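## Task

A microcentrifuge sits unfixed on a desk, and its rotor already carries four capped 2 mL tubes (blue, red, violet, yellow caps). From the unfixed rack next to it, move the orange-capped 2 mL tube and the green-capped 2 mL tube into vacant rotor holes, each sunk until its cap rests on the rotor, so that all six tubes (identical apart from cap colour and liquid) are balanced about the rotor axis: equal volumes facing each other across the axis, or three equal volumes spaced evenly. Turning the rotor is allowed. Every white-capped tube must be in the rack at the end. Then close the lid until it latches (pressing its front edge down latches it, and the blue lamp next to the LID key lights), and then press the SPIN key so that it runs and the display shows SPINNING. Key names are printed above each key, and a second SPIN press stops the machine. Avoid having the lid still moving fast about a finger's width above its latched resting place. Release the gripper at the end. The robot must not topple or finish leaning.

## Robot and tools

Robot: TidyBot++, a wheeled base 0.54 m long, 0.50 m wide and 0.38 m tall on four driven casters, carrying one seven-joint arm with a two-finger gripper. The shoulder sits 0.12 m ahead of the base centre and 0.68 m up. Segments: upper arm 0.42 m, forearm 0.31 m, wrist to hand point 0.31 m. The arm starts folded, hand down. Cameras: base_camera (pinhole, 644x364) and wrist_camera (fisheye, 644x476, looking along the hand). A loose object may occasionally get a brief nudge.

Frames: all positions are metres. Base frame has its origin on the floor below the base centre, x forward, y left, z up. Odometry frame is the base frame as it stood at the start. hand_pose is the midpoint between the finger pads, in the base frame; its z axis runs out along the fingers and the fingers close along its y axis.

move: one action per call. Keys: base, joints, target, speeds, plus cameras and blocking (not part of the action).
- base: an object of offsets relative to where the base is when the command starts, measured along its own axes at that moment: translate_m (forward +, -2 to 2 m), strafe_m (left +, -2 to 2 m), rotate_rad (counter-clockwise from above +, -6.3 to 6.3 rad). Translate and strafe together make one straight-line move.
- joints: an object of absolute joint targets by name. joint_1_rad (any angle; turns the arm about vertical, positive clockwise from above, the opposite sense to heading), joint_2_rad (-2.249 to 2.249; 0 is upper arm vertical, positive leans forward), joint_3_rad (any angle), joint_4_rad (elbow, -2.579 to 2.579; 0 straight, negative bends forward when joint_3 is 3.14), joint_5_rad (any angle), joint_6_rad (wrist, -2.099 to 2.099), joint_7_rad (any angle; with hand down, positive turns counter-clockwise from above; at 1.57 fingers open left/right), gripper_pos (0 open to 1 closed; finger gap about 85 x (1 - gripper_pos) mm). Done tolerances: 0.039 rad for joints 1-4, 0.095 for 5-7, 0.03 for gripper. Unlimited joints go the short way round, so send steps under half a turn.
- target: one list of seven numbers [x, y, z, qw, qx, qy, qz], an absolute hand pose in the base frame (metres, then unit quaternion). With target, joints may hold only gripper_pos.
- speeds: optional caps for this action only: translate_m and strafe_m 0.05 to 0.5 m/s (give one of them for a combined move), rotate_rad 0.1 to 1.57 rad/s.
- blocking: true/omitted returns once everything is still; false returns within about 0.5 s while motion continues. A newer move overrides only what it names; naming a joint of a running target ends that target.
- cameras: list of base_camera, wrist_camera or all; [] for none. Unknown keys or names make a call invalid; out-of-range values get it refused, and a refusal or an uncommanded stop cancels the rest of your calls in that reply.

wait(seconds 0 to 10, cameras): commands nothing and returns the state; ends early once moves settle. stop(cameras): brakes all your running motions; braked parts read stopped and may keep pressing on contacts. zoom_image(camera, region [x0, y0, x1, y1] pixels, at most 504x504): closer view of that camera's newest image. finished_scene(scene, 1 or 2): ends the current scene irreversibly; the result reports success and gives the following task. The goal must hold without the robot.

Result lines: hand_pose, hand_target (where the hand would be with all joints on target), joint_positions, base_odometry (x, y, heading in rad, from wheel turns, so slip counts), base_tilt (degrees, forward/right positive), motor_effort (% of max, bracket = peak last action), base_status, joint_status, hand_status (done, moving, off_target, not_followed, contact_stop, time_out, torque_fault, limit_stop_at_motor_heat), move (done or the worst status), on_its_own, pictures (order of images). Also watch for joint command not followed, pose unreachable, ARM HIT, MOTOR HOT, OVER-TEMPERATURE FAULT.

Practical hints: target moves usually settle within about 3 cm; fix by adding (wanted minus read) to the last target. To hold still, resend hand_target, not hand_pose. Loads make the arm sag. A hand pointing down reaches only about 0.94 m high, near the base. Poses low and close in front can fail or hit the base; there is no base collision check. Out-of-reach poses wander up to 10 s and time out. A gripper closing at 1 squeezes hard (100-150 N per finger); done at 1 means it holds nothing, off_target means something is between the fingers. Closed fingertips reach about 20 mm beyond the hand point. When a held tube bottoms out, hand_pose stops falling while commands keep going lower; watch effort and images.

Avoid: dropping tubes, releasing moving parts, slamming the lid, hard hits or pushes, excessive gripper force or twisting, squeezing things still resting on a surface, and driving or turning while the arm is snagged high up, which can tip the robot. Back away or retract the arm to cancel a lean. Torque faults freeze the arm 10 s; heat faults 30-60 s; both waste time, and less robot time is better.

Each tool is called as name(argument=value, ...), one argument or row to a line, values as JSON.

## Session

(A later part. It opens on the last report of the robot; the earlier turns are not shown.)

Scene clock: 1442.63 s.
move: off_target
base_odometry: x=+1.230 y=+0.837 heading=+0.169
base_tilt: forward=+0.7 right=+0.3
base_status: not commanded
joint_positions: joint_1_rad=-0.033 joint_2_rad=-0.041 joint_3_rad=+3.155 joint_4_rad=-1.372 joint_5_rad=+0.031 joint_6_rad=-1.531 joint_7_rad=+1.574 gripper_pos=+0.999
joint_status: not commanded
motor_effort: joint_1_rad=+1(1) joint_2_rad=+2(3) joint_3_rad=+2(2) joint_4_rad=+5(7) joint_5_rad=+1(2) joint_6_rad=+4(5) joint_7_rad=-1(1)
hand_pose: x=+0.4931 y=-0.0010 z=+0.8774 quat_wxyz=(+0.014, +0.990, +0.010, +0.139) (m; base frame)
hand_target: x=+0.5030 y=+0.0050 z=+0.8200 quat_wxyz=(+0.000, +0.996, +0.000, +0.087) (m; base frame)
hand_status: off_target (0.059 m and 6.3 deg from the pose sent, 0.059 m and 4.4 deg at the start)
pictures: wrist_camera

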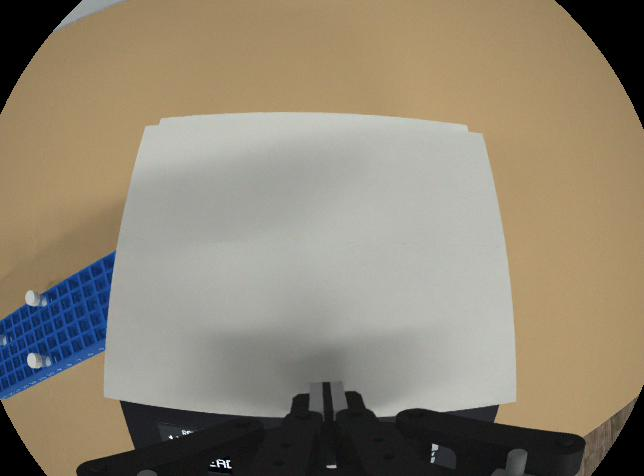

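move(
  target=[0.485, 0.005, 0.915, 0, 0.998, 0, 0.06],
  cameras=[],
)

move(
  target=[0.43, -0.03, 0.94, 0, 1, 0, 0],
  cameras=["wrist_camera"],
)

zoom_image(
  camera="wrist_camera",
  region=[150, 220, 480, 440],
)

Scene clock: 1449.00 s.
move: off_target
base_odometry: x=+1.230 y=+0.837 heading=+0.169
base_tilt: forward=+0.7 right=+0.4
base_status: not commanded
joint_positions: joint_1_rad=-0.033 joint_2_rad=+0.085 joint_3_rad=+3.155 joint_4_rad=-1.085 joint_5_rad=+0.030 joint_6_rad=-1.807 joint_7_rad=+1.574 gripper_pos=+0.999
joint_status: not commanded
motor_effort: joint_1_rad=+0(1) joint_2_rad=-19(23) joint_3_rad=+0(2) joint_4_rad=+16(17) joint_5_rad=-1(2) joint_6_rad=+0(6) joint_7_rad=-1(1)
hand_pose: x=+0.4954 y=-0.0002 z=+0.9164 quat_wxyz=(+0.014, +0.997, +0.007, +0.082) (m; base frame)
hand_target: x=+0.4850 y=+0.0050 z=+0.9150 quat_wxyz=(+0.000, +0.998, +0.000, +0.060) (m; base frame)
hand_status: off_target (0.012 m and 3.1 deg from the pose sent, 0.039 m and 9.3 deg at the start)
pictures: none
No camera images: "cameras" was empty.

Scene clock: 1450.20 s.
move: off_target
base_odometry: x=+1.230 y=+0.837 heading=+0.169
base_tilt: forward=+0.7 right=+0.3
base_status: not commanded
joint_positions: joint_1_rad=+0.033 joint_2_rad=+0.085 joint_3_rad=+3.195 joint_4_rad=-0.998 joint_5_rad=+0.029 joint_6_rad=-2.026 joint_7_rad=+1.633 gripper_pos=+0.999
joint_status: not commanded
motor_effort: joint_1_rad=+0(2) joint_2_rad=-18(21) joint_3_rad=+0(1) joint_4_rad=+15(16) joint_5_rad=+0(2) joint_6_rad=+0(2) joint_7_rad=+0(1)
hand_pose: x=+0.4417 y=-0.0335 z=+0.9372 quat_wxyz=(+0.017, +1.000, -0.018, +0.015) (m; base frame)
hand_target: x=+0.4300 y=-0.0300 z=+0.9400 quat_wxyz=(+0.000, +1.000, +0.000, +0.000) (m; base frame)
hand_status: off_target (0.012 m and 3.3 deg from the pose sent, 0.076 m and 9.6 deg at the start)
pictures: wrist_camera

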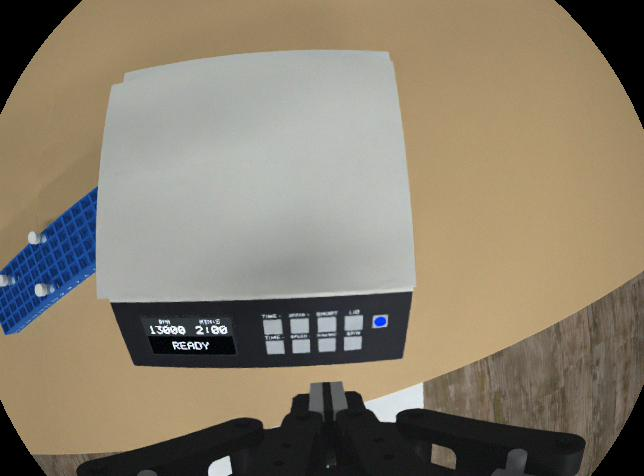

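Scaled by 1.527.

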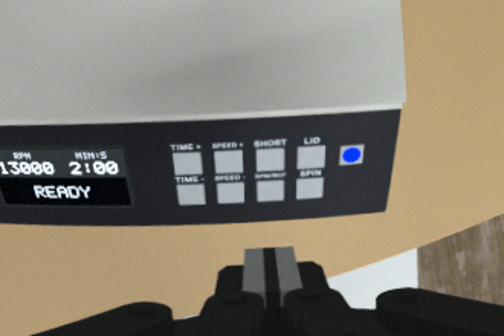

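move(
  target=[0.385, -0.061, 0.92, 0.299, 0.641, 0.641, 0.299],
  cameras=["wrist_camera"],
)

zoom_image(
  camera="wrist_camera",
  region=[200, 200, 460, 440],
)

Scene clock: 1473.63 s.
move: off_target
base_odometry: x=+1.230 y=+0.837 heading=+0.169
base_tilt: forward=+0.7 right=+0.3
base_status: not commanded
joint_positions: joint_1_rad=-0.569 joint_2_rad=-0.739 joint_3_rad=+3.341 joint_4_rad=-1.870 joint_5_rad=+0.409 joint_6_rad=-1.216 joint_7_rad=+2.744 gripper_pos=+0.999
joint_status: not commanded
motor_effort: joint_1_rad=-1(2) joint_2_rad=+6(20) joint_3_rad=-2(3) joint_4_rad=+18(19) joint_5_rad=+1(2) joint_6_rad=+5(6) joint_7_rad=-1(1)
hand_pose: x=+0.3771 y=-0.0452 z=+0.9121 quat_wxyz=(+0.269, +0.664, +0.633, +0.295) (m; base frame)
hand_target: x=+0.3850 y=-0.0610 z=+0.9200 quat_wxyz=(+0.299, +0.641, +0.641, +0.299) (m; base frame)
hand_status: off_target (0.019 m and 4.4 deg from the pose sent, 0.065 m and 100.7 deg at the start)
pictures: wrist_camera

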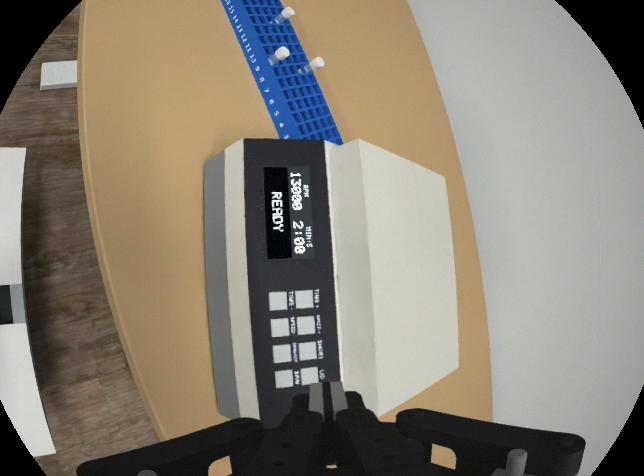

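Scaled by 1.938.

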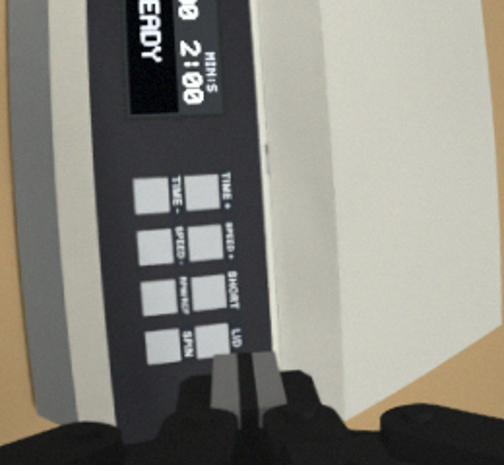

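move(
  target=[0.412, -0.076, 0.872, 0.299, 0.641, 0.641, 0.299],
  cameras=["wrist_camera"],
)

zoom_image(
  camera="wrist_camera",
  region=[240, 260, 420, 430],
)

Scene clock: 1496.37 s.
move: off_target
base_odometry: x=+1.230 y=+0.837 heading=+0.169
base_tilt: forward=+0.7 right=+0.4
base_status: not commanded
joint_positions: joint_1_rad=-0.602 joint_2_rad=-0.740 joint_3_rad=+3.457 joint_4_rad=-2.021 joint_5_rad=+0.467 joint_6_rad=-1.046 joint_7_rad=+2.746 gripper_pos=+0.999
joint_status: not commanded
motor_effort: joint_1_rad=+0(1) joint_2_rad=+6(7) joint_3_rad=-4(4) joint_4_rad=+19(20) joint_5_rad=+1(2) joint_6_rad=+5(6) joint_7_rad=-1(1)
hand_pose: x=+0.4043 y=-0.0630 z=+0.8629 quat_wxyz=(+0.271, +0.665, +0.632, +0.292) (m; base frame)
hand_target: x=+0.4120 y=-0.0760 z=+0.8720 quat_wxyz=(+0.299, +0.641, +0.641, +0.299) (m; base frame)
hand_status: off_target (0.018 m and 4.4 deg from the pose sent, 0.061 m and 4.4 deg at the start)
pictures: wrist_camera

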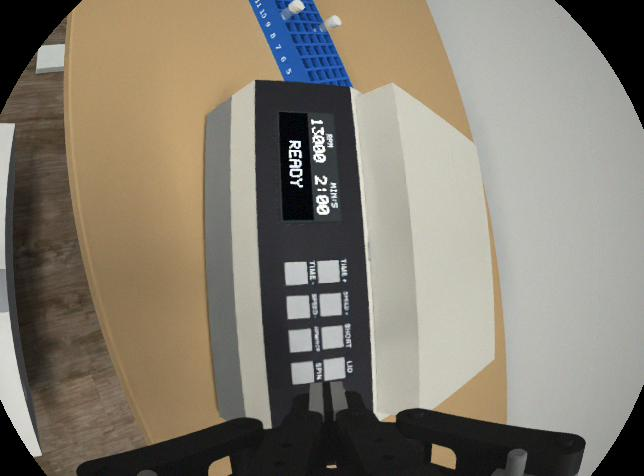

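Scaled by 2.800.

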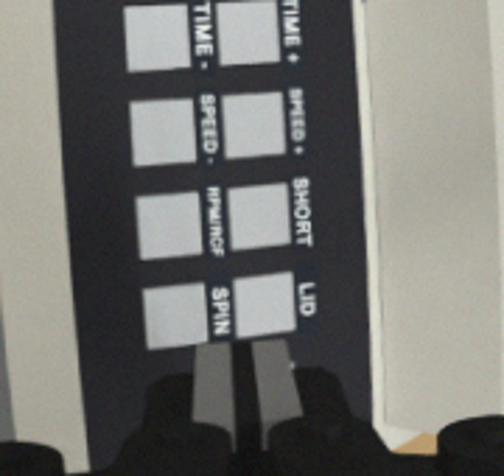

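move(
  target=[0.432, -0.082, 0.852, 0.299, 0.641, 0.641, 0.299],
  cameras=["wrist_camera"],
)

zoom_image(
  camera="wrist_camera",
  region=[240, 260, 420, 430],
)

Scene clock: 1510.03 s.
move: off_target
base_odometry: x=+1.230 y=+0.837 heading=+0.169
base_tilt: forward=+0.7 right=+0.4
base_status: not commanded
joint_positions: joint_1_rad=-0.624 joint_2_rad=-0.740 joint_3_rad=+3.533 joint_4_rad=-2.072 joint_5_rad=+0.497 joint_6_rad=-0.947 joint_7_rad=+2.746 gripper_pos=+0.999
joint_status: not commanded
motor_effort: joint_1_rad=+0(1) joint_2_rad=+5(6) joint_3_rad=-5(5) joint_4_rad=+19(20) joint_5_rad=+0(2) joint_6_rad=+4(6) joint_7_rad=-1(1)
hand_pose: x=+0.4215 y=-0.0734 z=+0.8499 quat_wxyz=(+0.274, +0.665, +0.624, +0.306) (m; base frame)
hand_target: x=+0.4320 y=-0.0820 z=+0.8520 quat_wxyz=(+0.299, +0.641, +0.641, +0.299) (m; base frame)
hand_status: off_target (0.014 m and 4.5 deg from the pose sent, 0.035 m and 4.4 deg at the start)
pictures: wrist_camera

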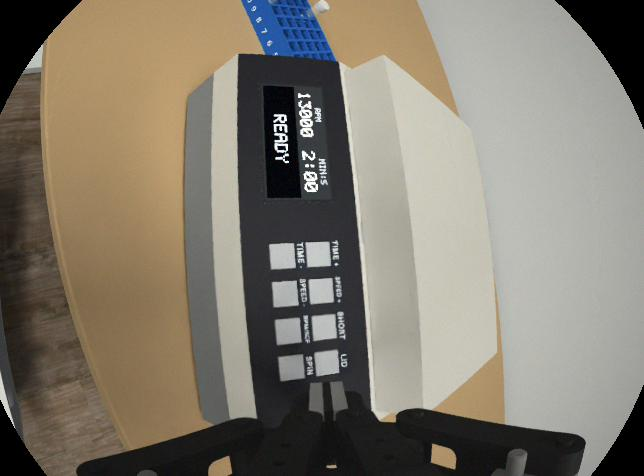

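Scaled by 2.800.

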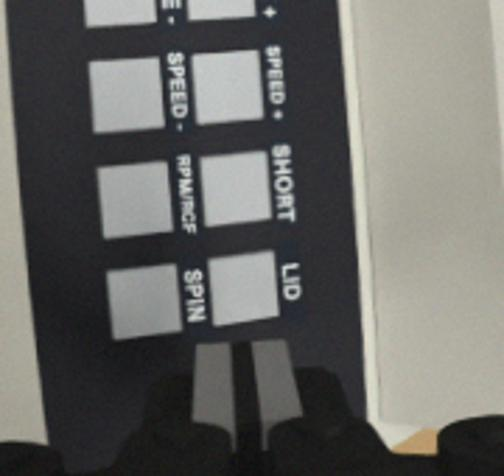

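move(
  target=[0.437, -0.0785, 0.8405, 0.299, 0.641, 0.641, 0.299],
  cameras=["wrist_camera"],
)

zoom_image(
  camera="wrist_camera",
  region=[240, 260, 420, 430],
)

Scene clock: 1523.87 s.
move: off_target
base_odometry: x=+1.230 y=+0.837 heading=+0.169
base_tilt: forward=+0.7 right=+0.4
base_status: not commanded
joint_positions: joint_1_rad=-0.624 joint_2_rad=-0.740 joint_3_rad=+3.540 joint_4_rad=-2.109 joint_5_rad=+0.509 joint_6_rad=-0.897 joint_7_rad=+2.746 gripper_pos=+0.999
joint_status: not commanded
motor_effort: joint_1_rad=+0(1) joint_2_rad=+5(6) joint_3_rad=-5(5) joint_4_rad=+19(20) joint_5_rad=+0(1) joint_6_rad=+5(6) joint_7_rad=+0(1)
hand_pose: x=+0.4258 y=-0.0699 z=+0.8412 quat_wxyz=(+0.278, +0.658, +0.628, +0.310) (m; base frame)
hand_target: x=+0.4370 y=-0.0785 z=+0.8405 quat_wxyz=(+0.299, +0.641, +0.641, +0.299) (m; base frame)
hand_status: off_target (0.014 m and 3.7 deg from the pose sent, 0.019 m and 4.5 deg at the start)
pictures: wrist_camera

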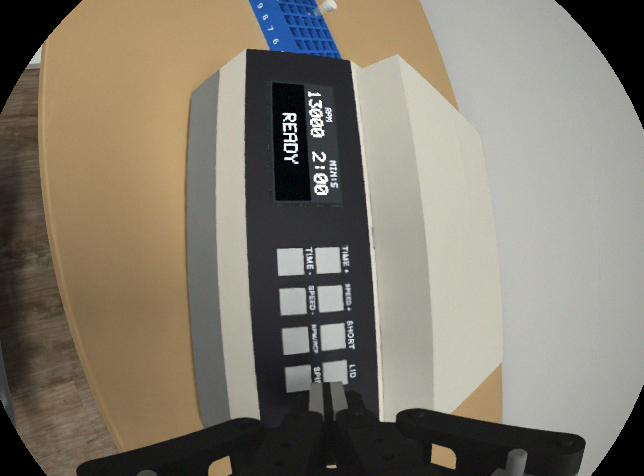

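Scaled by 2.800.

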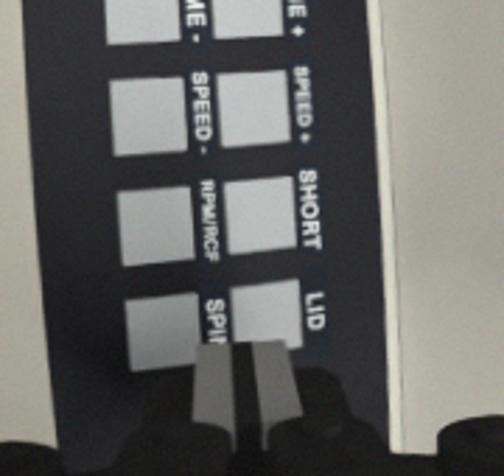

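move(
  target=[0.4365, -0.0790, 0.8305, 0.299, 0.641, 0.641, 0.299],
  cameras=["wrist_camera"],
)

zoom_image(
  camera="wrist_camera",
  region=[240, 260, 420, 430],
)

Scene clock: 1533.03 s.
move: off_target
base_odometry: x=+1.230 y=+0.837 heading=+0.169
base_tilt: forward=+0.7 right=+0.4
base_status: not commanded
joint_positions: joint_1_rad=-0.624 joint_2_rad=-0.740 joint_3_rad=+3.549 joint_4_rad=-2.141 joint_5_rad=+0.525 joint_6_rad=-0.872 joint_7_rad=+2.746 gripper_pos=+0.999
joint_status: not commanded
motor_effort: joint_1_rad=+0(1) joint_2_rad=+5(6) joint_3_rad=-5(5) joint_4_rad=+19(20) joint_5_rad=+0(2) joint_6_rad=+6(6) joint_7_rad=-1(1)
hand_pose: x=+0.4262 y=-0.0707 z=+0.8299 quat_wxyz=(+0.280, +0.655, +0.632, +0.305) (m; base frame)
hand_target: x=+0.4365 y=-0.0790 z=+0.8305 quat_wxyz=(+0.299, +0.641, +0.641, +0.299) (m; base frame)
hand_status: off_target (0.013 m and 2.9 deg from the pose sent, 0.018 m and 3.7 deg at the start)
pictures: wrist_camera

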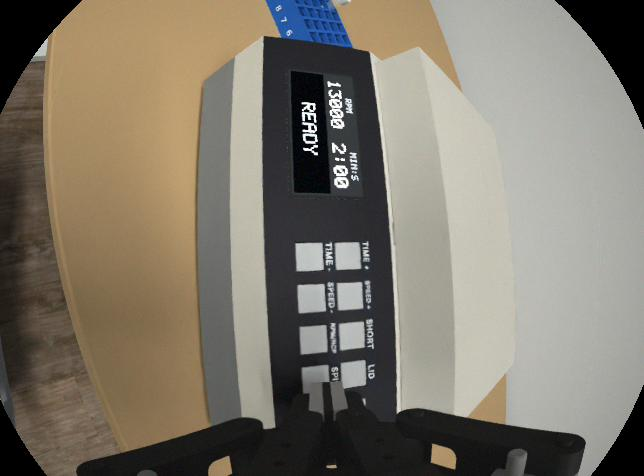

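Scaled by 2.800.

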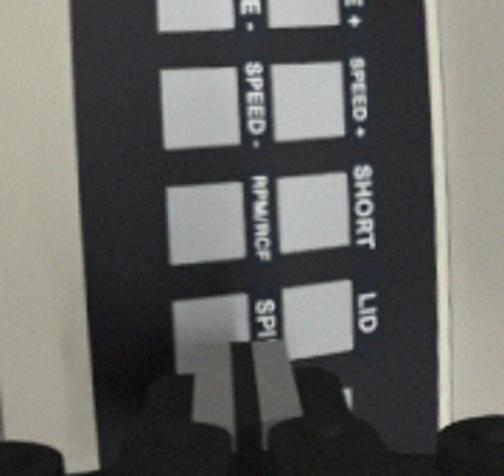

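move(
  target=[0.4405, -0.0790, 0.8265, 0.299, 0.641, 0.641, 0.299],
  cameras=["wrist_camera"],
)

zoom_image(
  camera="wrist_camera",
  region=[240, 220, 420, 430],
)

Scene clock: 1538.57 s.
move: off_target
base_odometry: x=+1.230 y=+0.837 heading=+0.169
base_tilt: forward=+0.7 right=+0.4
base_status: not commanded
joint_positions: joint_1_rad=-0.626 joint_2_rad=-0.738 joint_3_rad=+3.563 joint_4_rad=-2.149 joint_5_rad=+0.529 joint_6_rad=-0.848 joint_7_rad=+2.746 gripper_pos=+0.999
joint_status: not commanded
motor_effort: joint_1_rad=+0(1) joint_2_rad=+5(7) joint_3_rad=-5(5) joint_4_rad=+19(19) joint_5_rad=+0(2) joint_6_rad=+6(6) joint_7_rad=-1(1)
hand_pose: x=+0.4299 y=-0.0723 z=+0.8288 quat_wxyz=(+0.281, +0.655, +0.629, +0.310) (m; base frame)
hand_target: x=+0.4405 y=-0.0790 z=+0.8265 quat_wxyz=(+0.299, +0.641, +0.641, +0.299) (m; base frame)
hand_status: off_target (0.013 m and 3.1 deg from the pose sent, 0.017 m and 2.9 deg at the start)
pictures: wrist_camera

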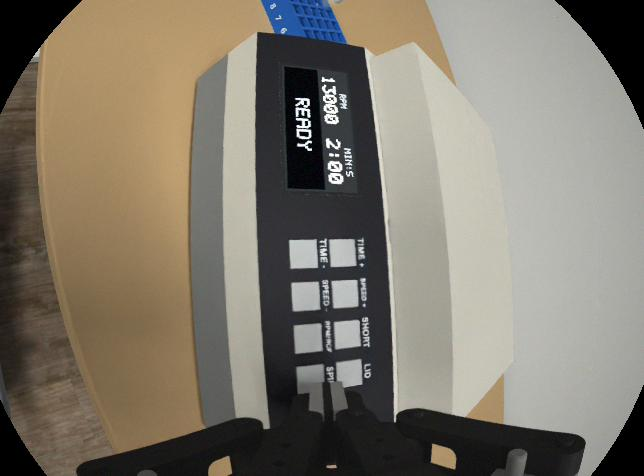

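Scaled by 2.400.

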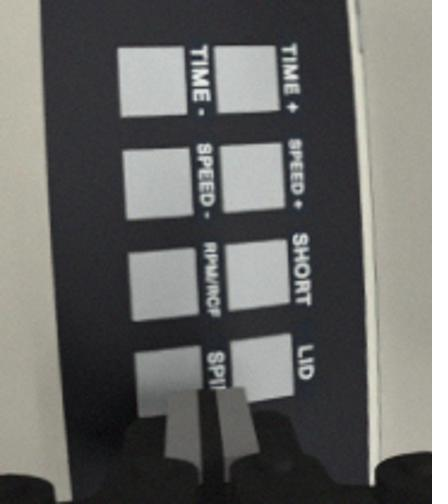

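move(
  target=[0.4405, -0.0790, 0.8205, 0.299, 0.641, 0.641, 0.299],
  cameras=["wrist_camera"],
)

zoom_image(
  camera="wrist_camera",
  region=[240, 220, 420, 430],
)

Scene clock: 1542.83 s.
move: off_target
base_odometry: x=+1.230 y=+0.837 heading=+0.169
base_tilt: forward=+0.7 right=+0.4
base_status: not commanded
joint_positions: joint_1_rad=-0.626 joint_2_rad=-0.738 joint_3_rad=+3.568 joint_4_rad=-2.168 joint_5_rad=+0.540 joint_6_rad=-0.832 joint_7_rad=+2.746 gripper_pos=+0.999
joint_status: not commanded
motor_effort: joint_1_rad=+0(1) joint_2_rad=+6(6) joint_3_rad=-5(5) joint_4_rad=+19(20) joint_5_rad=+0(2) joint_6_rad=+5(6) joint_7_rad=-1(1)
hand_pose: x=+0.4301 y=-0.0723 z=+0.8223 quat_wxyz=(+0.283, +0.652, +0.633, +0.307) (m; base frame)
hand_target: x=+0.4405 y=-0.0790 z=+0.8205 quat_wxyz=(+0.299, +0.641, +0.641, +0.299) (m; base frame)
hand_status: off_target (0.012 m and 2.6 deg from the pose sent, 0.015 m and 3.1 deg at the start)
pictures: wrist_camera

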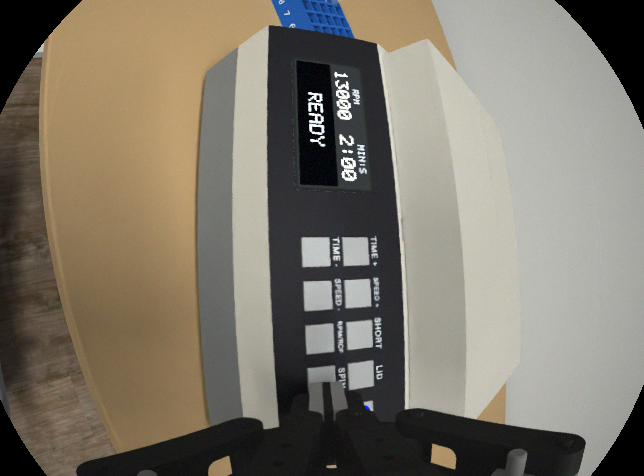

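Scaled by 2.400.

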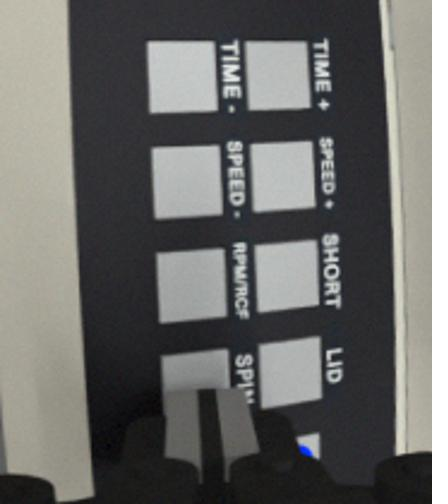

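move(
  target=[0.4445, -0.0790, 0.817, 0.299, 0.641, 0.641, 0.299],
  cameras=["wrist_camera"],
)

Scene clock: 1548.67 s.
move: off_target
base_odometry: x=+1.230 y=+0.837 heading=+0.169
base_tilt: forward=+0.7 right=+0.4
base_status: not commanded
joint_positions: joint_1_rad=-0.628 joint_2_rad=-0.735 joint_3_rad=+3.582 joint_4_rad=-2.174 joint_5_rad=+0.544 joint_6_rad=-0.810 joint_7_rad=+2.746 gripper_pos=+0.999
joint_status: not commanded
motor_effort: joint_1_rad=-1(1) joint_2_rad=+6(7) joint_3_rad=-4(5) joint_4_rad=+18(19) joint_5_rad=+0(1) joint_6_rad=+5(7) joint_7_rad=-1(1)
hand_pose: x=+0.4340 y=-0.0733 z=+0.8215 quat_wxyz=(+0.284, +0.652, +0.631, +0.311) (m; base frame)
hand_target: x=+0.4445 y=-0.0790 z=+0.8170 quat_wxyz=(+0.299, +0.641, +0.641, +0.299) (m; base frame)
hand_status: off_target (0.013 m and 2.8 deg from the pose sent, 0.017 m and 2.6 deg at the start)
pictures: wrist_camera

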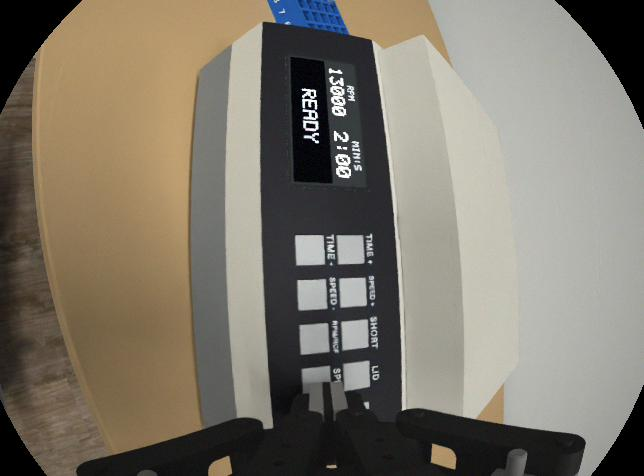

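move(
  target=[0.4465, -0.0790, 0.8125, 0.299, 0.641, 0.641, 0.299],
  cameras=["wrist_camera"],
)

Scene clock: 1552.60 s.
move: off_target
base_odometry: x=+1.230 y=+0.837 heading=+0.169
base_tilt: forward=+0.7 right=+0.4
base_status: not commanded
joint_positions: joint_1_rad=-0.629 joint_2_rad=-0.734 joint_3_rad=+3.586 joint_4_rad=-2.178 joint_5_rad=+0.551 joint_6_rad=-0.792 joint_7_rad=+2.746 gripper_pos=+0.999
joint_status: not commanded
motor_effort: joint_1_rad=-2(2) joint_2_rad=+8(10) joint_3_rad=-3(5) joint_4_rad=+17(19) joint_5_rad=+1(2) joint_6_rad=+6(6) joint_7_rad=-1(1)
hand_pose: x=+0.4374 y=-0.0735 z=+0.8233 quat_wxyz=(+0.289, +0.649, +0.630, +0.315) (m; base frame)
hand_target: x=+0.4465 y=-0.0790 z=+0.8125 quat_wxyz=(+0.299, +0.641, +0.641, +0.299) (m; base frame)
hand_status: off_target (0.015 m and 2.7 deg from the pose sent, 0.016 m and 2.8 deg at the start)
pictures: wrist_camera

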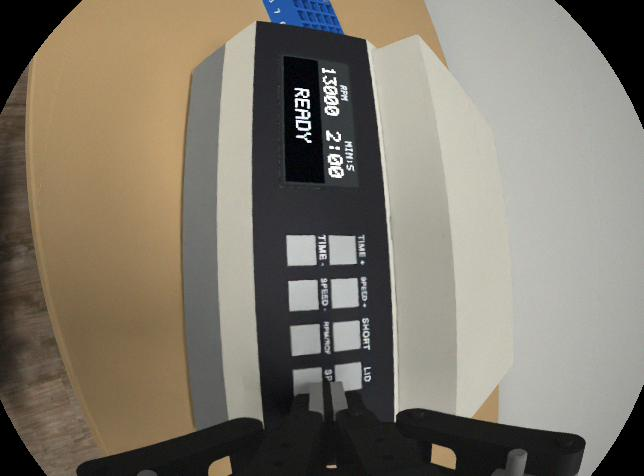

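move(
  target=[0.4365, -0.0790, 0.822, 0.299, 0.641, 0.641, 0.299],
  cameras=["wrist_camera"],
)

zoom_image(
  camera="wrist_camera",
  region=[240, 220, 420, 430],
)

Scene clock: 1560.27 s.
move: off_target
base_odometry: x=+1.230 y=+0.837 heading=+0.169
base_tilt: forward=+0.7 right=+0.4
base_status: not commanded
joint_positions: joint_1_rad=-0.629 joint_2_rad=-0.734 joint_3_rad=+3.584 joint_4_rad=-2.175 joint_5_rad=+0.551 joint_6_rad=-0.801 joint_7_rad=+2.746 gripper_pos=+0.999
joint_status: not commanded
motor_effort: joint_1_rad=-1(1) joint_2_rad=+5(8) joint_3_rad=-4(5) joint_4_rad=+18(19) joint_5_rad=+1(2) joint_6_rad=+4(6) joint_7_rad=-1(1)
hand_pose: x=+0.4361 y=-0.0741 z=+0.8229 quat_wxyz=(+0.288, +0.650, +0.630, +0.312) (m; base frame)
hand_target: x=+0.4365 y=-0.0790 z=+0.8220 quat_wxyz=(+0.299, +0.641, +0.641, +0.299) (m; base frame)
hand_status: off_target (0.005 m and 2.5 deg from the pose sent, 0.006 m and 2.7 deg at the start)
pictures: wrist_camera

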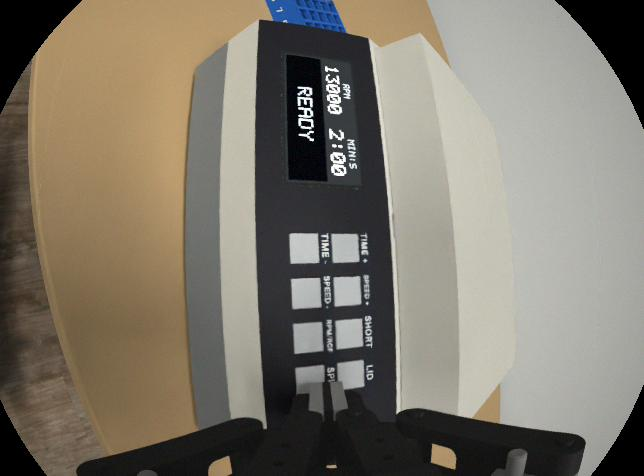

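Scaled by 2.400.

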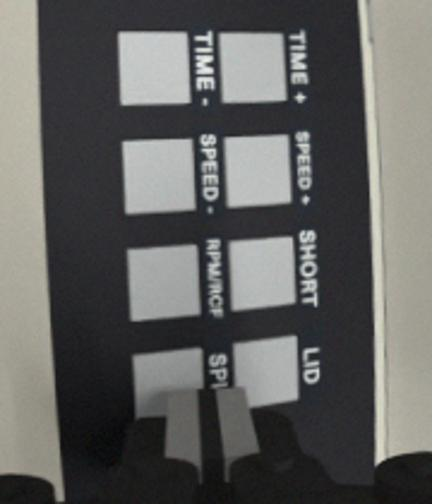

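move(
  target=[0.426, -0.0790, 0.829, 0.299, 0.641, 0.641, 0.299],
  cameras=[],
)

move(
  target=[0.434, -0.0790, 0.817, 0.299, 0.641, 0.641, 0.299],
  cameras=["wrist_camera"],
)

zoom_image(
  camera="wrist_camera",
  region=[240, 220, 420, 430],
)

Scene clock: 1570.27 s.
move: done
base_odometry: x=+1.230 y=+0.837 heading=+0.169
base_tilt: forward=+0.7 right=+0.4
base_status: not commanded
joint_positions: joint_1_rad=-0.629 joint_2_rad=-0.741 joint_3_rad=+3.568 joint_4_rad=-2.169 joint_5_rad=+0.551 joint_6_rad=-0.833 joint_7_rad=+2.746 gripper_pos=+0.999
joint_status: not commanded
motor_effort: joint_1_rad=-1(1) joint_2_rad=+6(7) joint_3_rad=-5(5) joint_4_rad=+19(19) joint_5_rad=+1(2) joint_6_rad=+6(6) joint_7_rad=-1(1)
hand_pose: x=+0.4304 y=-0.0741 z=+0.8229 quat_wxyz=(+0.287, +0.650, +0.634, +0.305) (m; base frame)
hand_target: x=+0.4260 y=-0.0790 z=+0.8290 quat_wxyz=(+0.299, +0.641, +0.641, +0.299) (m; base frame)
hand_status: done (0.009 m and 2.0 deg from the pose sent, 0.013 m and 2.5 deg at the start)
pictures: none
No camera images: "cameras" was empty.

Scene clock: 1570.93 s.
move: done
base_odometry: x=+1.230 y=+0.837 heading=+0.169
base_tilt: forward=+0.7 right=+0.4
base_status: not commanded
joint_positions: joint_1_rad=-0.629 joint_2_rad=-0.743 joint_3_rad=+3.572 joint_4_rad=-2.183 joint_5_rad=+0.558 joint_6_rad=-0.814 joint_7_rad=+2.746 gripper_pos=+0.999
joint_status: not commanded
motor_effort: joint_1_rad=-1(2) joint_2_rad=+6(10) joint_3_rad=-4(5) joint_4_rad=+17(19) joint_5_rad=+1(2) joint_6_rad=+5(6) joint_7_rad=-1(1)
hand_pose: x=+0.4315 y=-0.0733 z=+0.8200 quat_wxyz=(+0.289, +0.647, +0.635, +0.308) (m; base frame)
hand_target: x=+0.4340 y=-0.0790 z=+0.8170 quat_wxyz=(+0.299, +0.641, +0.641, +0.299) (m; base frame)
hand_status: done (0.007 m and 1.7 deg from the pose sent, 0.008 m and 2.0 deg at the start)
pictures: wrist_camera

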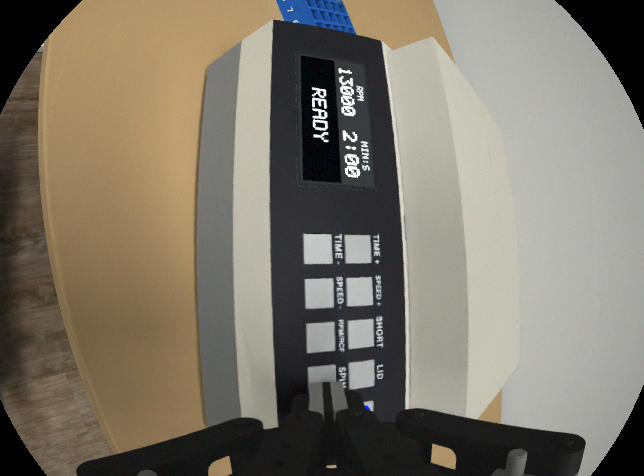

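Scaled by 2.400.

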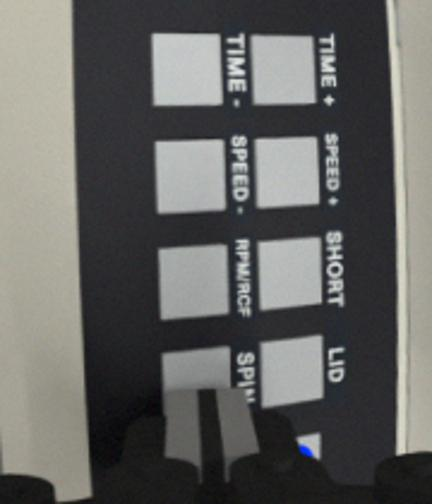

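move(
  target=[0.4355, -0.0790, 0.811, 0.299, 0.641, 0.641, 0.299],
  cameras=["wrist_camera"],
)

move(
  target=[0.437, -0.0790, 0.806, 0.299, 0.641, 0.641, 0.299],
  cameras=["wrist_camera"],
)

Scene clock: 1580.63 s.
move: off_target
base_odometry: x=+1.230 y=+0.837 heading=+0.169
base_tilt: forward=+0.7 right=+0.4
base_status: not commanded
joint_positions: joint_1_rad=-0.629 joint_2_rad=-0.745 joint_3_rad=+3.572 joint_4_rad=-2.186 joint_5_rad=+0.562 joint_6_rad=-0.809 joint_7_rad=+2.746 gripper_pos=+0.999
joint_status: not commanded
motor_effort: joint_1_rad=+0(2) joint_2_rad=+8(11) joint_3_rad=-3(4) joint_4_rad=+16(17) joint_5_rad=+1(2) joint_6_rad=+4(7) joint_7_rad=-1(1)
hand_pose: x=+0.4318 y=-0.0735 z=+0.8199 quat_wxyz=(+0.291, +0.645, +0.636, +0.308) (m; base frame)
hand_target: x=+0.4355 y=-0.0790 z=+0.8110 quat_wxyz=(+0.299, +0.641, +0.641, +0.299) (m; base frame)
hand_status: off_target (0.011 m and 1.6 deg from the pose sent, 0.011 m and 1.7 deg at the start)
pictures: wrist_camera

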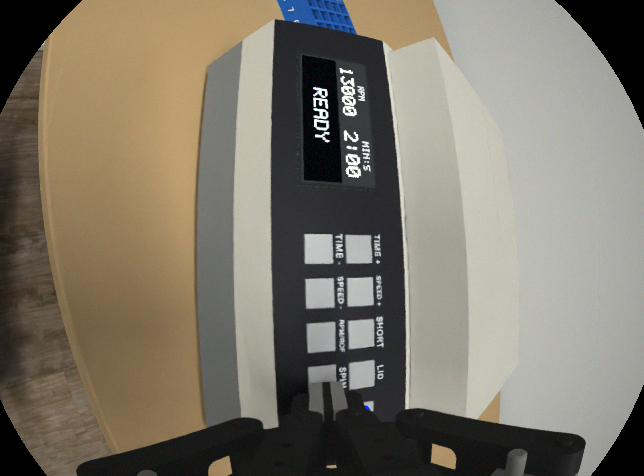

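Scene clock: 1581.17 s.
move: off_target
base_odometry: x=+1.230 y=+0.837 heading=+0.169
base_tilt: forward=+0.7 right=+0.4
base_status: not commanded
joint_positions: joint_1_rad=-0.629 joint_2_rad=-0.748 joint_3_rad=+3.572 joint_4_rad=-2.192 joint_5_rad=+0.568 joint_6_rad=-0.802 joint_7_rad=+2.746 gripper_pos=+0.999
joint_status: not commanded
motor_effort: joint_1_rad=-1(3) joint_2_rad=+10(12) joint_3_rad=-2(4) joint_4_rad=+16(17) joint_5_rad=+2(2) joint_6_rad=+5(6) joint_7_rad=-1(1)
hand_pose: x=+0.4320 y=-0.0736 z=+0.8198 quat_wxyz=(+0.294, +0.642, +0.637, +0.310) (m; base frame)
hand_target: x=+0.4370 y=-0.0790 z=+0.8060 quat_wxyz=(+0.299, +0.641, +0.641, +0.299) (m; base frame)
hand_status: off_target (0.016 m and 1.5 deg from the pose sent, 0.016 m and 1.6 deg at the start)
pictures: wrist_camera

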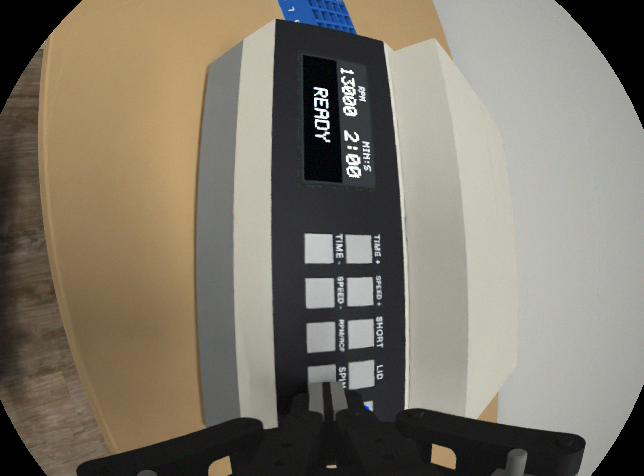

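move(
  target=[0.439, -0.0790, 0.797, 0.299, 0.641, 0.641, 0.299],
  cameras=["wrist_camera"],
)

zoom_image(
  camera="wrist_camera",
  region=[260, 330, 400, 440],
)

Scene clock: 1593.90 s.
move: off_target
base_odometry: x=+1.230 y=+0.837 heading=+0.169
base_tilt: forward=+0.7 right=+0.3
base_status: not commanded
joint_positions: joint_1_rad=-0.629 joint_2_rad=-0.754 joint_3_rad=+3.575 joint_4_rad=-2.205 joint_5_rad=+0.585 joint_6_rad=-0.771 joint_7_rad=+2.746 gripper_pos=+0.999
joint_status: not commanded
motor_effort: joint_1_rad=-2(3) joint_2_rad=+12(14) joint_3_rad=-2(3) joint_4_rad=+13(15) joint_5_rad=+0(2) joint_6_rad=+6(7) joint_7_rad=+0(1)
hand_pose: x=+0.4353 y=-0.0733 z=+0.8214 quat_wxyz=(+0.302, +0.635, +0.637, +0.316) (m; base frame)
hand_target: x=+0.4390 y=-0.0790 z=+0.7970 quat_wxyz=(+0.299, +0.641, +0.641, +0.299) (m; base frame)
hand_status: off_target (0.025 m and 2.2 deg from the pose sent, 0.024 m and 1.5 deg at the start)
pictures: wrist_camera

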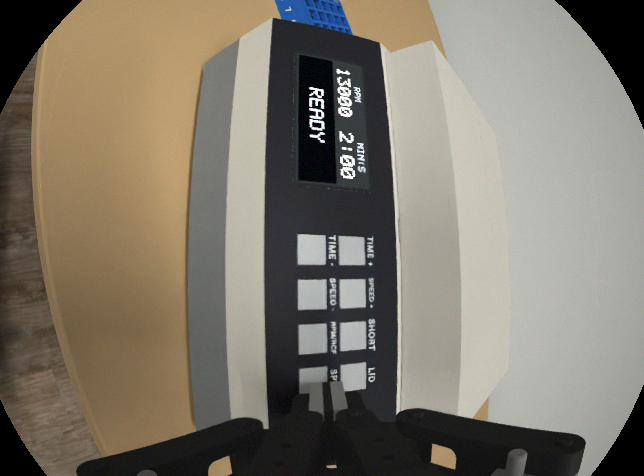

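Scaled by 3.600.

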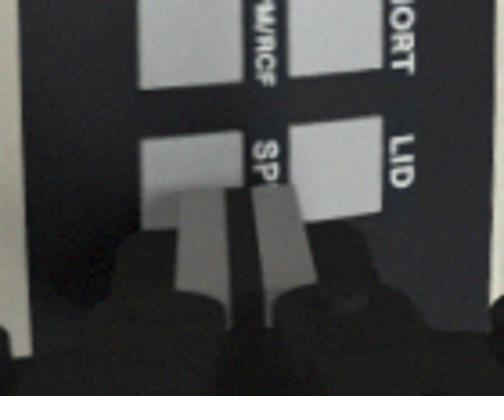

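move(
  target=[0.425, -0.0730, 0.832, 0.299, 0.641, 0.641, 0.299],
  cameras=["wrist_camera"],
)

zoom_image(
  camera="wrist_camera",
  region=[260, 330, 400, 440],
)

Scene clock: 1606.33 s.
move: done
base_odometry: x=+1.230 y=+0.837 heading=+0.169
base_tilt: forward=+0.7 right=+0.4
base_status: not commanded
joint_positions: joint_1_rad=-0.629 joint_2_rad=-0.752 joint_3_rad=+3.549 joint_4_rad=-2.165 joint_5_rad=+0.582 joint_6_rad=-0.832 joint_7_rad=+2.746 gripper_pos=+0.999
joint_status: not commanded
motor_effort: joint_1_rad=+0(3) joint_2_rad=+6(12) joint_3_rad=-5(5) joint_4_rad=+19(20) joint_5_rad=+1(2) joint_6_rad=+6(6) joint_7_rad=-1(1)
hand_pose: x=+0.4314 y=-0.0760 z=+0.8324 quat_wxyz=(+0.305, +0.637, +0.638, +0.306) (m; base frame)
hand_target: x=+0.4250 y=-0.0730 z=+0.8320 quat_wxyz=(+0.299, +0.641, +0.641, +0.299) (m; base frame)
hand_status: done (0.007 m and 1.2 deg from the pose sent, 0.015 m and 2.2 deg at the start)
pictures: wrist_camera

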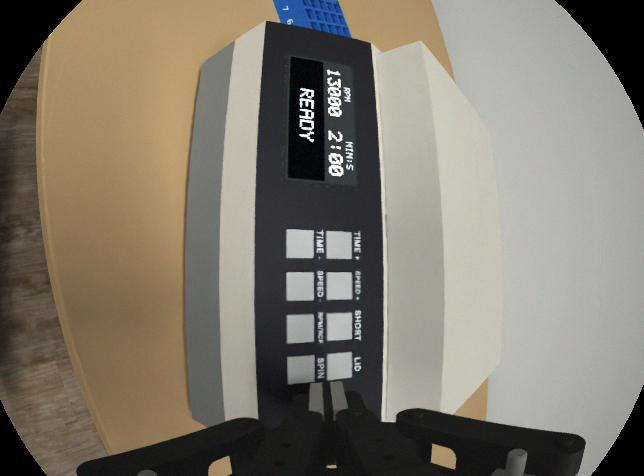

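Scaled by 3.600.

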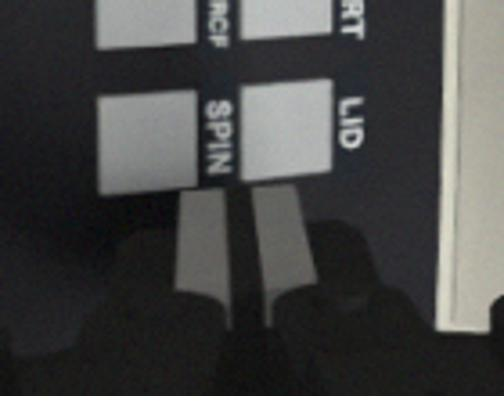

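move(
  target=[0.421, -0.066, 0.838, 0.299, 0.641, 0.641, 0.299],
  cameras=["wrist_camera"],
)

move(
  target=[0.423, -0.066, 0.822, 0.299, 0.641, 0.641, 0.299],
  cameras=["wrist_camera"],
)

Scene clock: 1635.70 s.
move: off_target
base_odometry: x=+1.230 y=+0.837 heading=+0.169
base_tilt: forward=+0.7 right=+0.4
base_status: not commanded
joint_positions: joint_1_rad=-0.622 joint_2_rad=-0.752 joint_3_rad=+3.513 joint_4_rad=-2.152 joint_5_rad=+0.579 joint_6_rad=-0.847 joint_7_rad=+2.746 gripper_pos=+0.999
joint_status: not commanded
motor_effort: joint_1_rad=+0(1) joint_2_rad=+5(6) joint_3_rad=-4(5) joint_4_rad=+19(20) joint_5_rad=+2(2) joint_6_rad=+6(6) joint_7_rad=-1(1)
hand_pose: x=+0.4297 y=-0.0696 z=+0.8416 quat_wxyz=(+0.313, +0.629, +0.642, +0.307) (m; base frame)
hand_target: x=+0.4210 y=-0.0660 z=+0.8380 quat_wxyz=(+0.299, +0.641, +0.641, +0.299) (m; base frame)
hand_status: off_target (0.010 m and 2.3 deg from the pose sent, 0.015 m and 1.2 deg at the start)
pictures: wrist_camera

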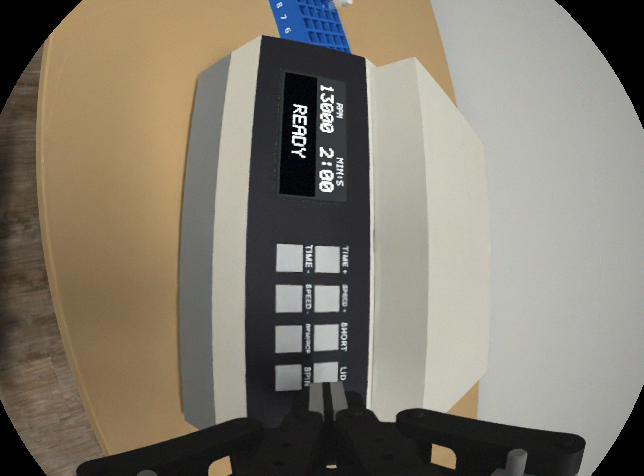

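Scene clock: 1636.43 s.
move: done
base_odometry: x=+1.230 y=+0.837 heading=+0.169
base_tilt: forward=+0.7 right=+0.4
base_status: not commanded
joint_positions: joint_1_rad=-0.622 joint_2_rad=-0.752 joint_3_rad=+3.513 joint_4_rad=-2.187 joint_5_rad=+0.579 joint_6_rad=-0.845 joint_7_rad=+2.746 gripper_pos=+0.999
joint_status: not commanded
motor_effort: joint_1_rad=-1(1) joint_2_rad=+6(6) joint_3_rad=-5(5) joint_4_rad=+19(20) joint_5_rad=+1(2) joint_6_rad=+6(7) joint_7_rad=+0(1)
hand_pose: x=+0.4242 y=-0.0664 z=+0.8237 quat_wxyz=(+0.305, +0.629, +0.652, +0.295) (m; base frame)
hand_target: x=+0.4230 y=-0.0660 z=+0.8220 quat_wxyz=(+0.299, +0.641, +0.641, +0.299) (m; base frame)
hand_status: done (0.002 m and 2.0 deg from the pose sent, 0.021 m and 2.3 deg at the start)
pictures: wrist_camera

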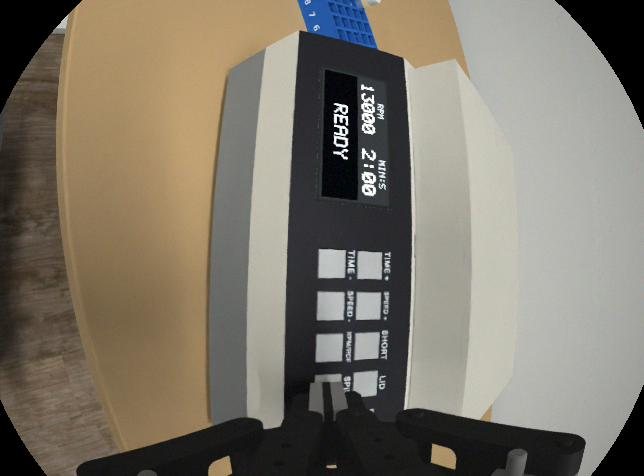

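move(
  target=[0.425, -0.066, 0.815, 0.299, 0.641, 0.641, 0.299],
  cameras=[],
)

move(
  target=[0.427, -0.066, 0.808, 0.299, 0.641, 0.641, 0.299],
  cameras=["wrist_camera"],
)

move(
  target=[0.429, -0.066, 0.800, 0.299, 0.641, 0.641, 0.299],
  cameras=["wrist_camera"],
)

Scene clock: 1644.27 s.
move: off_target
base_odometry: x=+1.230 y=+0.837 heading=+0.169
base_tilt: forward=+0.7 right=+0.4
base_status: not commanded
joint_positions: joint_1_rad=-0.622 joint_2_rad=-0.752 joint_3_rad=+3.513 joint_4_rad=-2.204 joint_5_rad=+0.579 joint_6_rad=-0.836 joint_7_rad=+2.746 gripper_pos=+0.999
joint_status: not commanded
motor_effort: joint_1_rad=+0(1) joint_2_rad=+6(6) joint_3_rad=-4(5) joint_4_rad=+19(20) joint_5_rad=+0(2) joint_6_rad=+6(6) joint_7_rad=-1(1)
hand_pose: x=+0.4226 y=-0.0639 z=+0.8165 quat_wxyz=(+0.303, +0.627, +0.656, +0.293) (m; base frame)
hand_target: x=+0.4250 y=-0.0660 z=+0.8150 quat_wxyz=(+0.299, +0.641, +0.641, +0.299) (m; base frame)
hand_status: off_target (0.004 m and 2.5 deg from the pose sent, 0.009 m and 2.0 deg at the start)
pictures: none
No camera images: "cameras" was empty.

Scene clock: 1644.83 s.
move: off_target
base_odometry: x=+1.230 y=+0.837 heading=+0.169
base_tilt: forward=+0.7 right=+0.4
base_status: not commanded
joint_positions: joint_1_rad=-0.619 joint_2_rad=-0.753 joint_3_rad=+3.513 joint_4_rad=-2.214 joint_5_rad=+0.580 joint_6_rad=-0.821 joint_7_rad=+2.746 gripper_pos=+0.999
joint_status: not commanded
motor_effort: joint_1_rad=-1(2) joint_2_rad=+7(10) joint_3_rad=-3(4) joint_4_rad=+16(19) joint_5_rad=+2(2) joint_6_rad=+5(7) joint_7_rad=-1(1)
hand_pose: x=+0.4233 y=-0.0625 z=+0.8146 quat_wxyz=(+0.303, +0.625, +0.656, +0.295) (m; base frame)
hand_target: x=+0.4270 y=-0.0660 z=+0.8080 quat_wxyz=(+0.299, +0.641, +0.641, +0.299) (m; base frame)
hand_status: off_target (0.008 m and 2.6 deg from the pose sent, 0.010 m and 2.5 deg at the start)
pictures: wrist_camera

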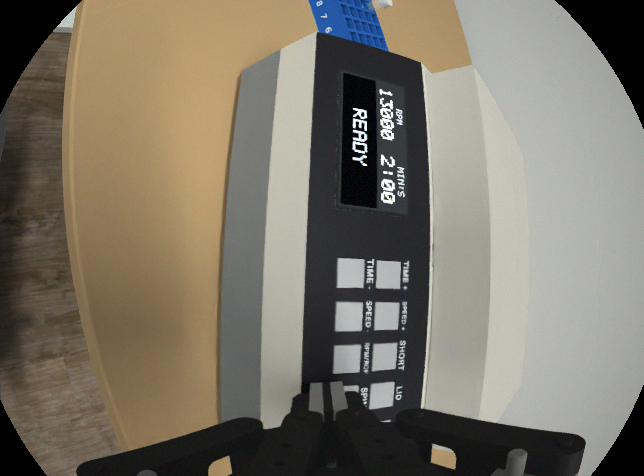

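Scene clock: 1645.43 s.
move: off_target
base_odometry: x=+1.230 y=+0.837 heading=+0.169
base_tilt: forward=+0.7 right=+0.3
base_status: not commanded
joint_positions: joint_1_rad=-0.614 joint_2_rad=-0.757 joint_3_rad=+3.514 joint_4_rad=-2.222 joint_5_rad=+0.582 joint_6_rad=-0.805 joint_7_rad=+2.742 gripper_pos=+0.999
joint_status: not commanded
motor_effort: joint_1_rad=-2(3) joint_2_rad=+11(13) joint_3_rad=-3(4) joint_4_rad=+16(17) joint_5_rad=+0(2) joint_6_rad=+6(7) joint_7_rad=+0(1)
hand_pose: x=+0.4240 y=-0.0623 z=+0.8148 quat_wxyz=(+0.305, +0.625, +0.653, +0.300) (m; base frame)
hand_target: x=+0.4290 y=-0.0660 z=+0.8000 quat_wxyz=(+0.299, +0.641, +0.641, +0.299) (m; base frame)
hand_status: off_target (0.016 m and 2.4 deg from the pose sent, 0.016 m and 2.6 deg at the start)
pictures: wrist_camera

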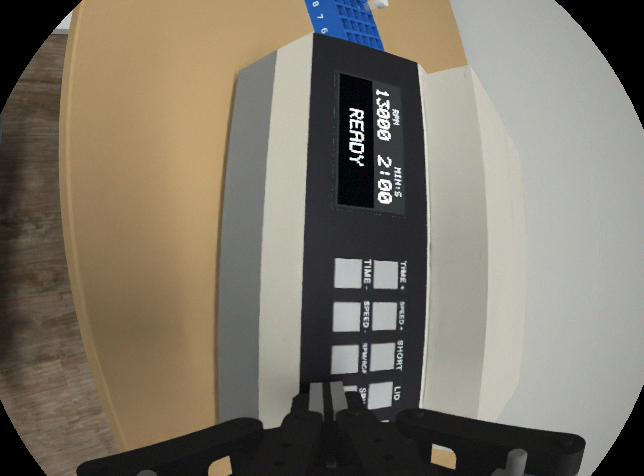

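move(
  target=[0.429, -0.067, 0.820, 0.299, 0.641, 0.641, 0.299],
  cameras=["wrist_camera"],
)

move(
  target=[0.434, -0.067, 0.814, 0.299, 0.641, 0.641, 0.299],
  cameras=["wrist_camera"],
)

Scene clock: 1651.93 s.
move: off_target
base_odometry: x=+1.230 y=+0.837 heading=+0.169
base_tilt: forward=+0.7 right=+0.4
base_status: not commanded
joint_positions: joint_1_rad=-0.614 joint_2_rad=-0.748 joint_3_rad=+3.514 joint_4_rad=-2.203 joint_5_rad=+0.582 joint_6_rad=-0.805 joint_7_rad=+2.742 gripper_pos=+0.999
joint_status: not commanded
motor_effort: joint_1_rad=+0(2) joint_2_rad=+5(11) joint_3_rad=-4(5) joint_4_rad=+19(20) joint_5_rad=+1(2) joint_6_rad=+5(6) joint_7_rad=-1(1)
hand_pose: x=+0.4284 y=-0.0631 z=+0.8228 quat_wxyz=(+0.309, +0.625, +0.650, +0.303) (m; base frame)
hand_target: x=+0.4290 y=-0.0670 z=+0.8200 quat_wxyz=(+0.299, +0.641, +0.641, +0.299) (m; base frame)
hand_status: off_target (0.005 m and 2.4 deg from the pose sent, 0.009 m and 2.4 deg at the start)
pictures: wrist_camera

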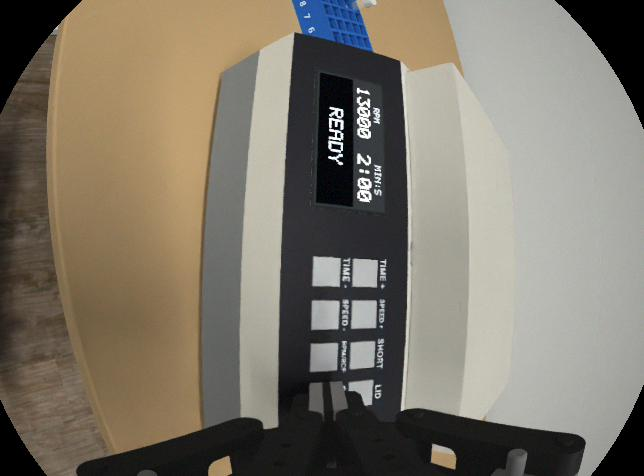

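Scene clock: 1652.47 s.
move: done
base_odometry: x=+1.230 y=+0.837 heading=+0.169
base_tilt: forward=+0.7 right=+0.4
base_status: not commanded
joint_positions: joint_1_rad=-0.614 joint_2_rad=-0.744 joint_3_rad=+3.525 joint_4_rad=-2.208 joint_5_rad=+0.582 joint_6_rad=-0.796 joint_7_rad=+2.742 gripper_pos=+0.999
joint_status: not commanded
motor_effort: joint_1_rad=+0(1) joint_2_rad=+5(6) joint_3_rad=-4(5) joint_4_rad=+19(20) joint_5_rad=+1(2) joint_6_rad=+6(6) joint_7_rad=-1(1)
hand_pose: x=+0.4299 y=-0.0645 z=+0.8201 quat_wxyz=(+0.307, +0.628, +0.648, +0.303) (m; base frame)
hand_target: x=+0.4340 y=-0.0670 z=+0.8140 quat_wxyz=(+0.299, +0.641, +0.641, +0.299) (m; base frame)
hand_status: done (0.008 m and 2.0 deg from the pose sent, 0.011 m and 2.4 deg at the start)
pictures: wrist_camera

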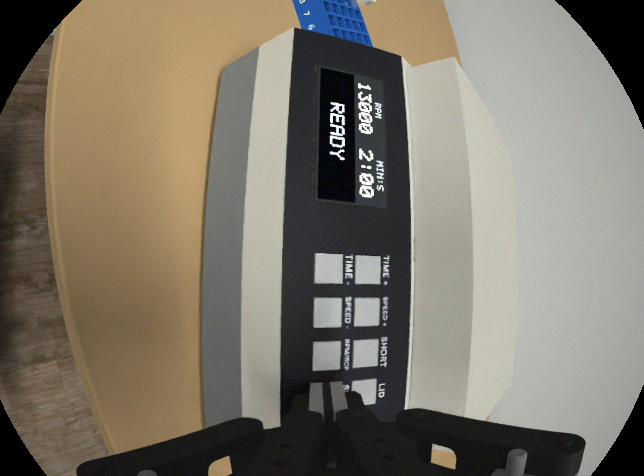

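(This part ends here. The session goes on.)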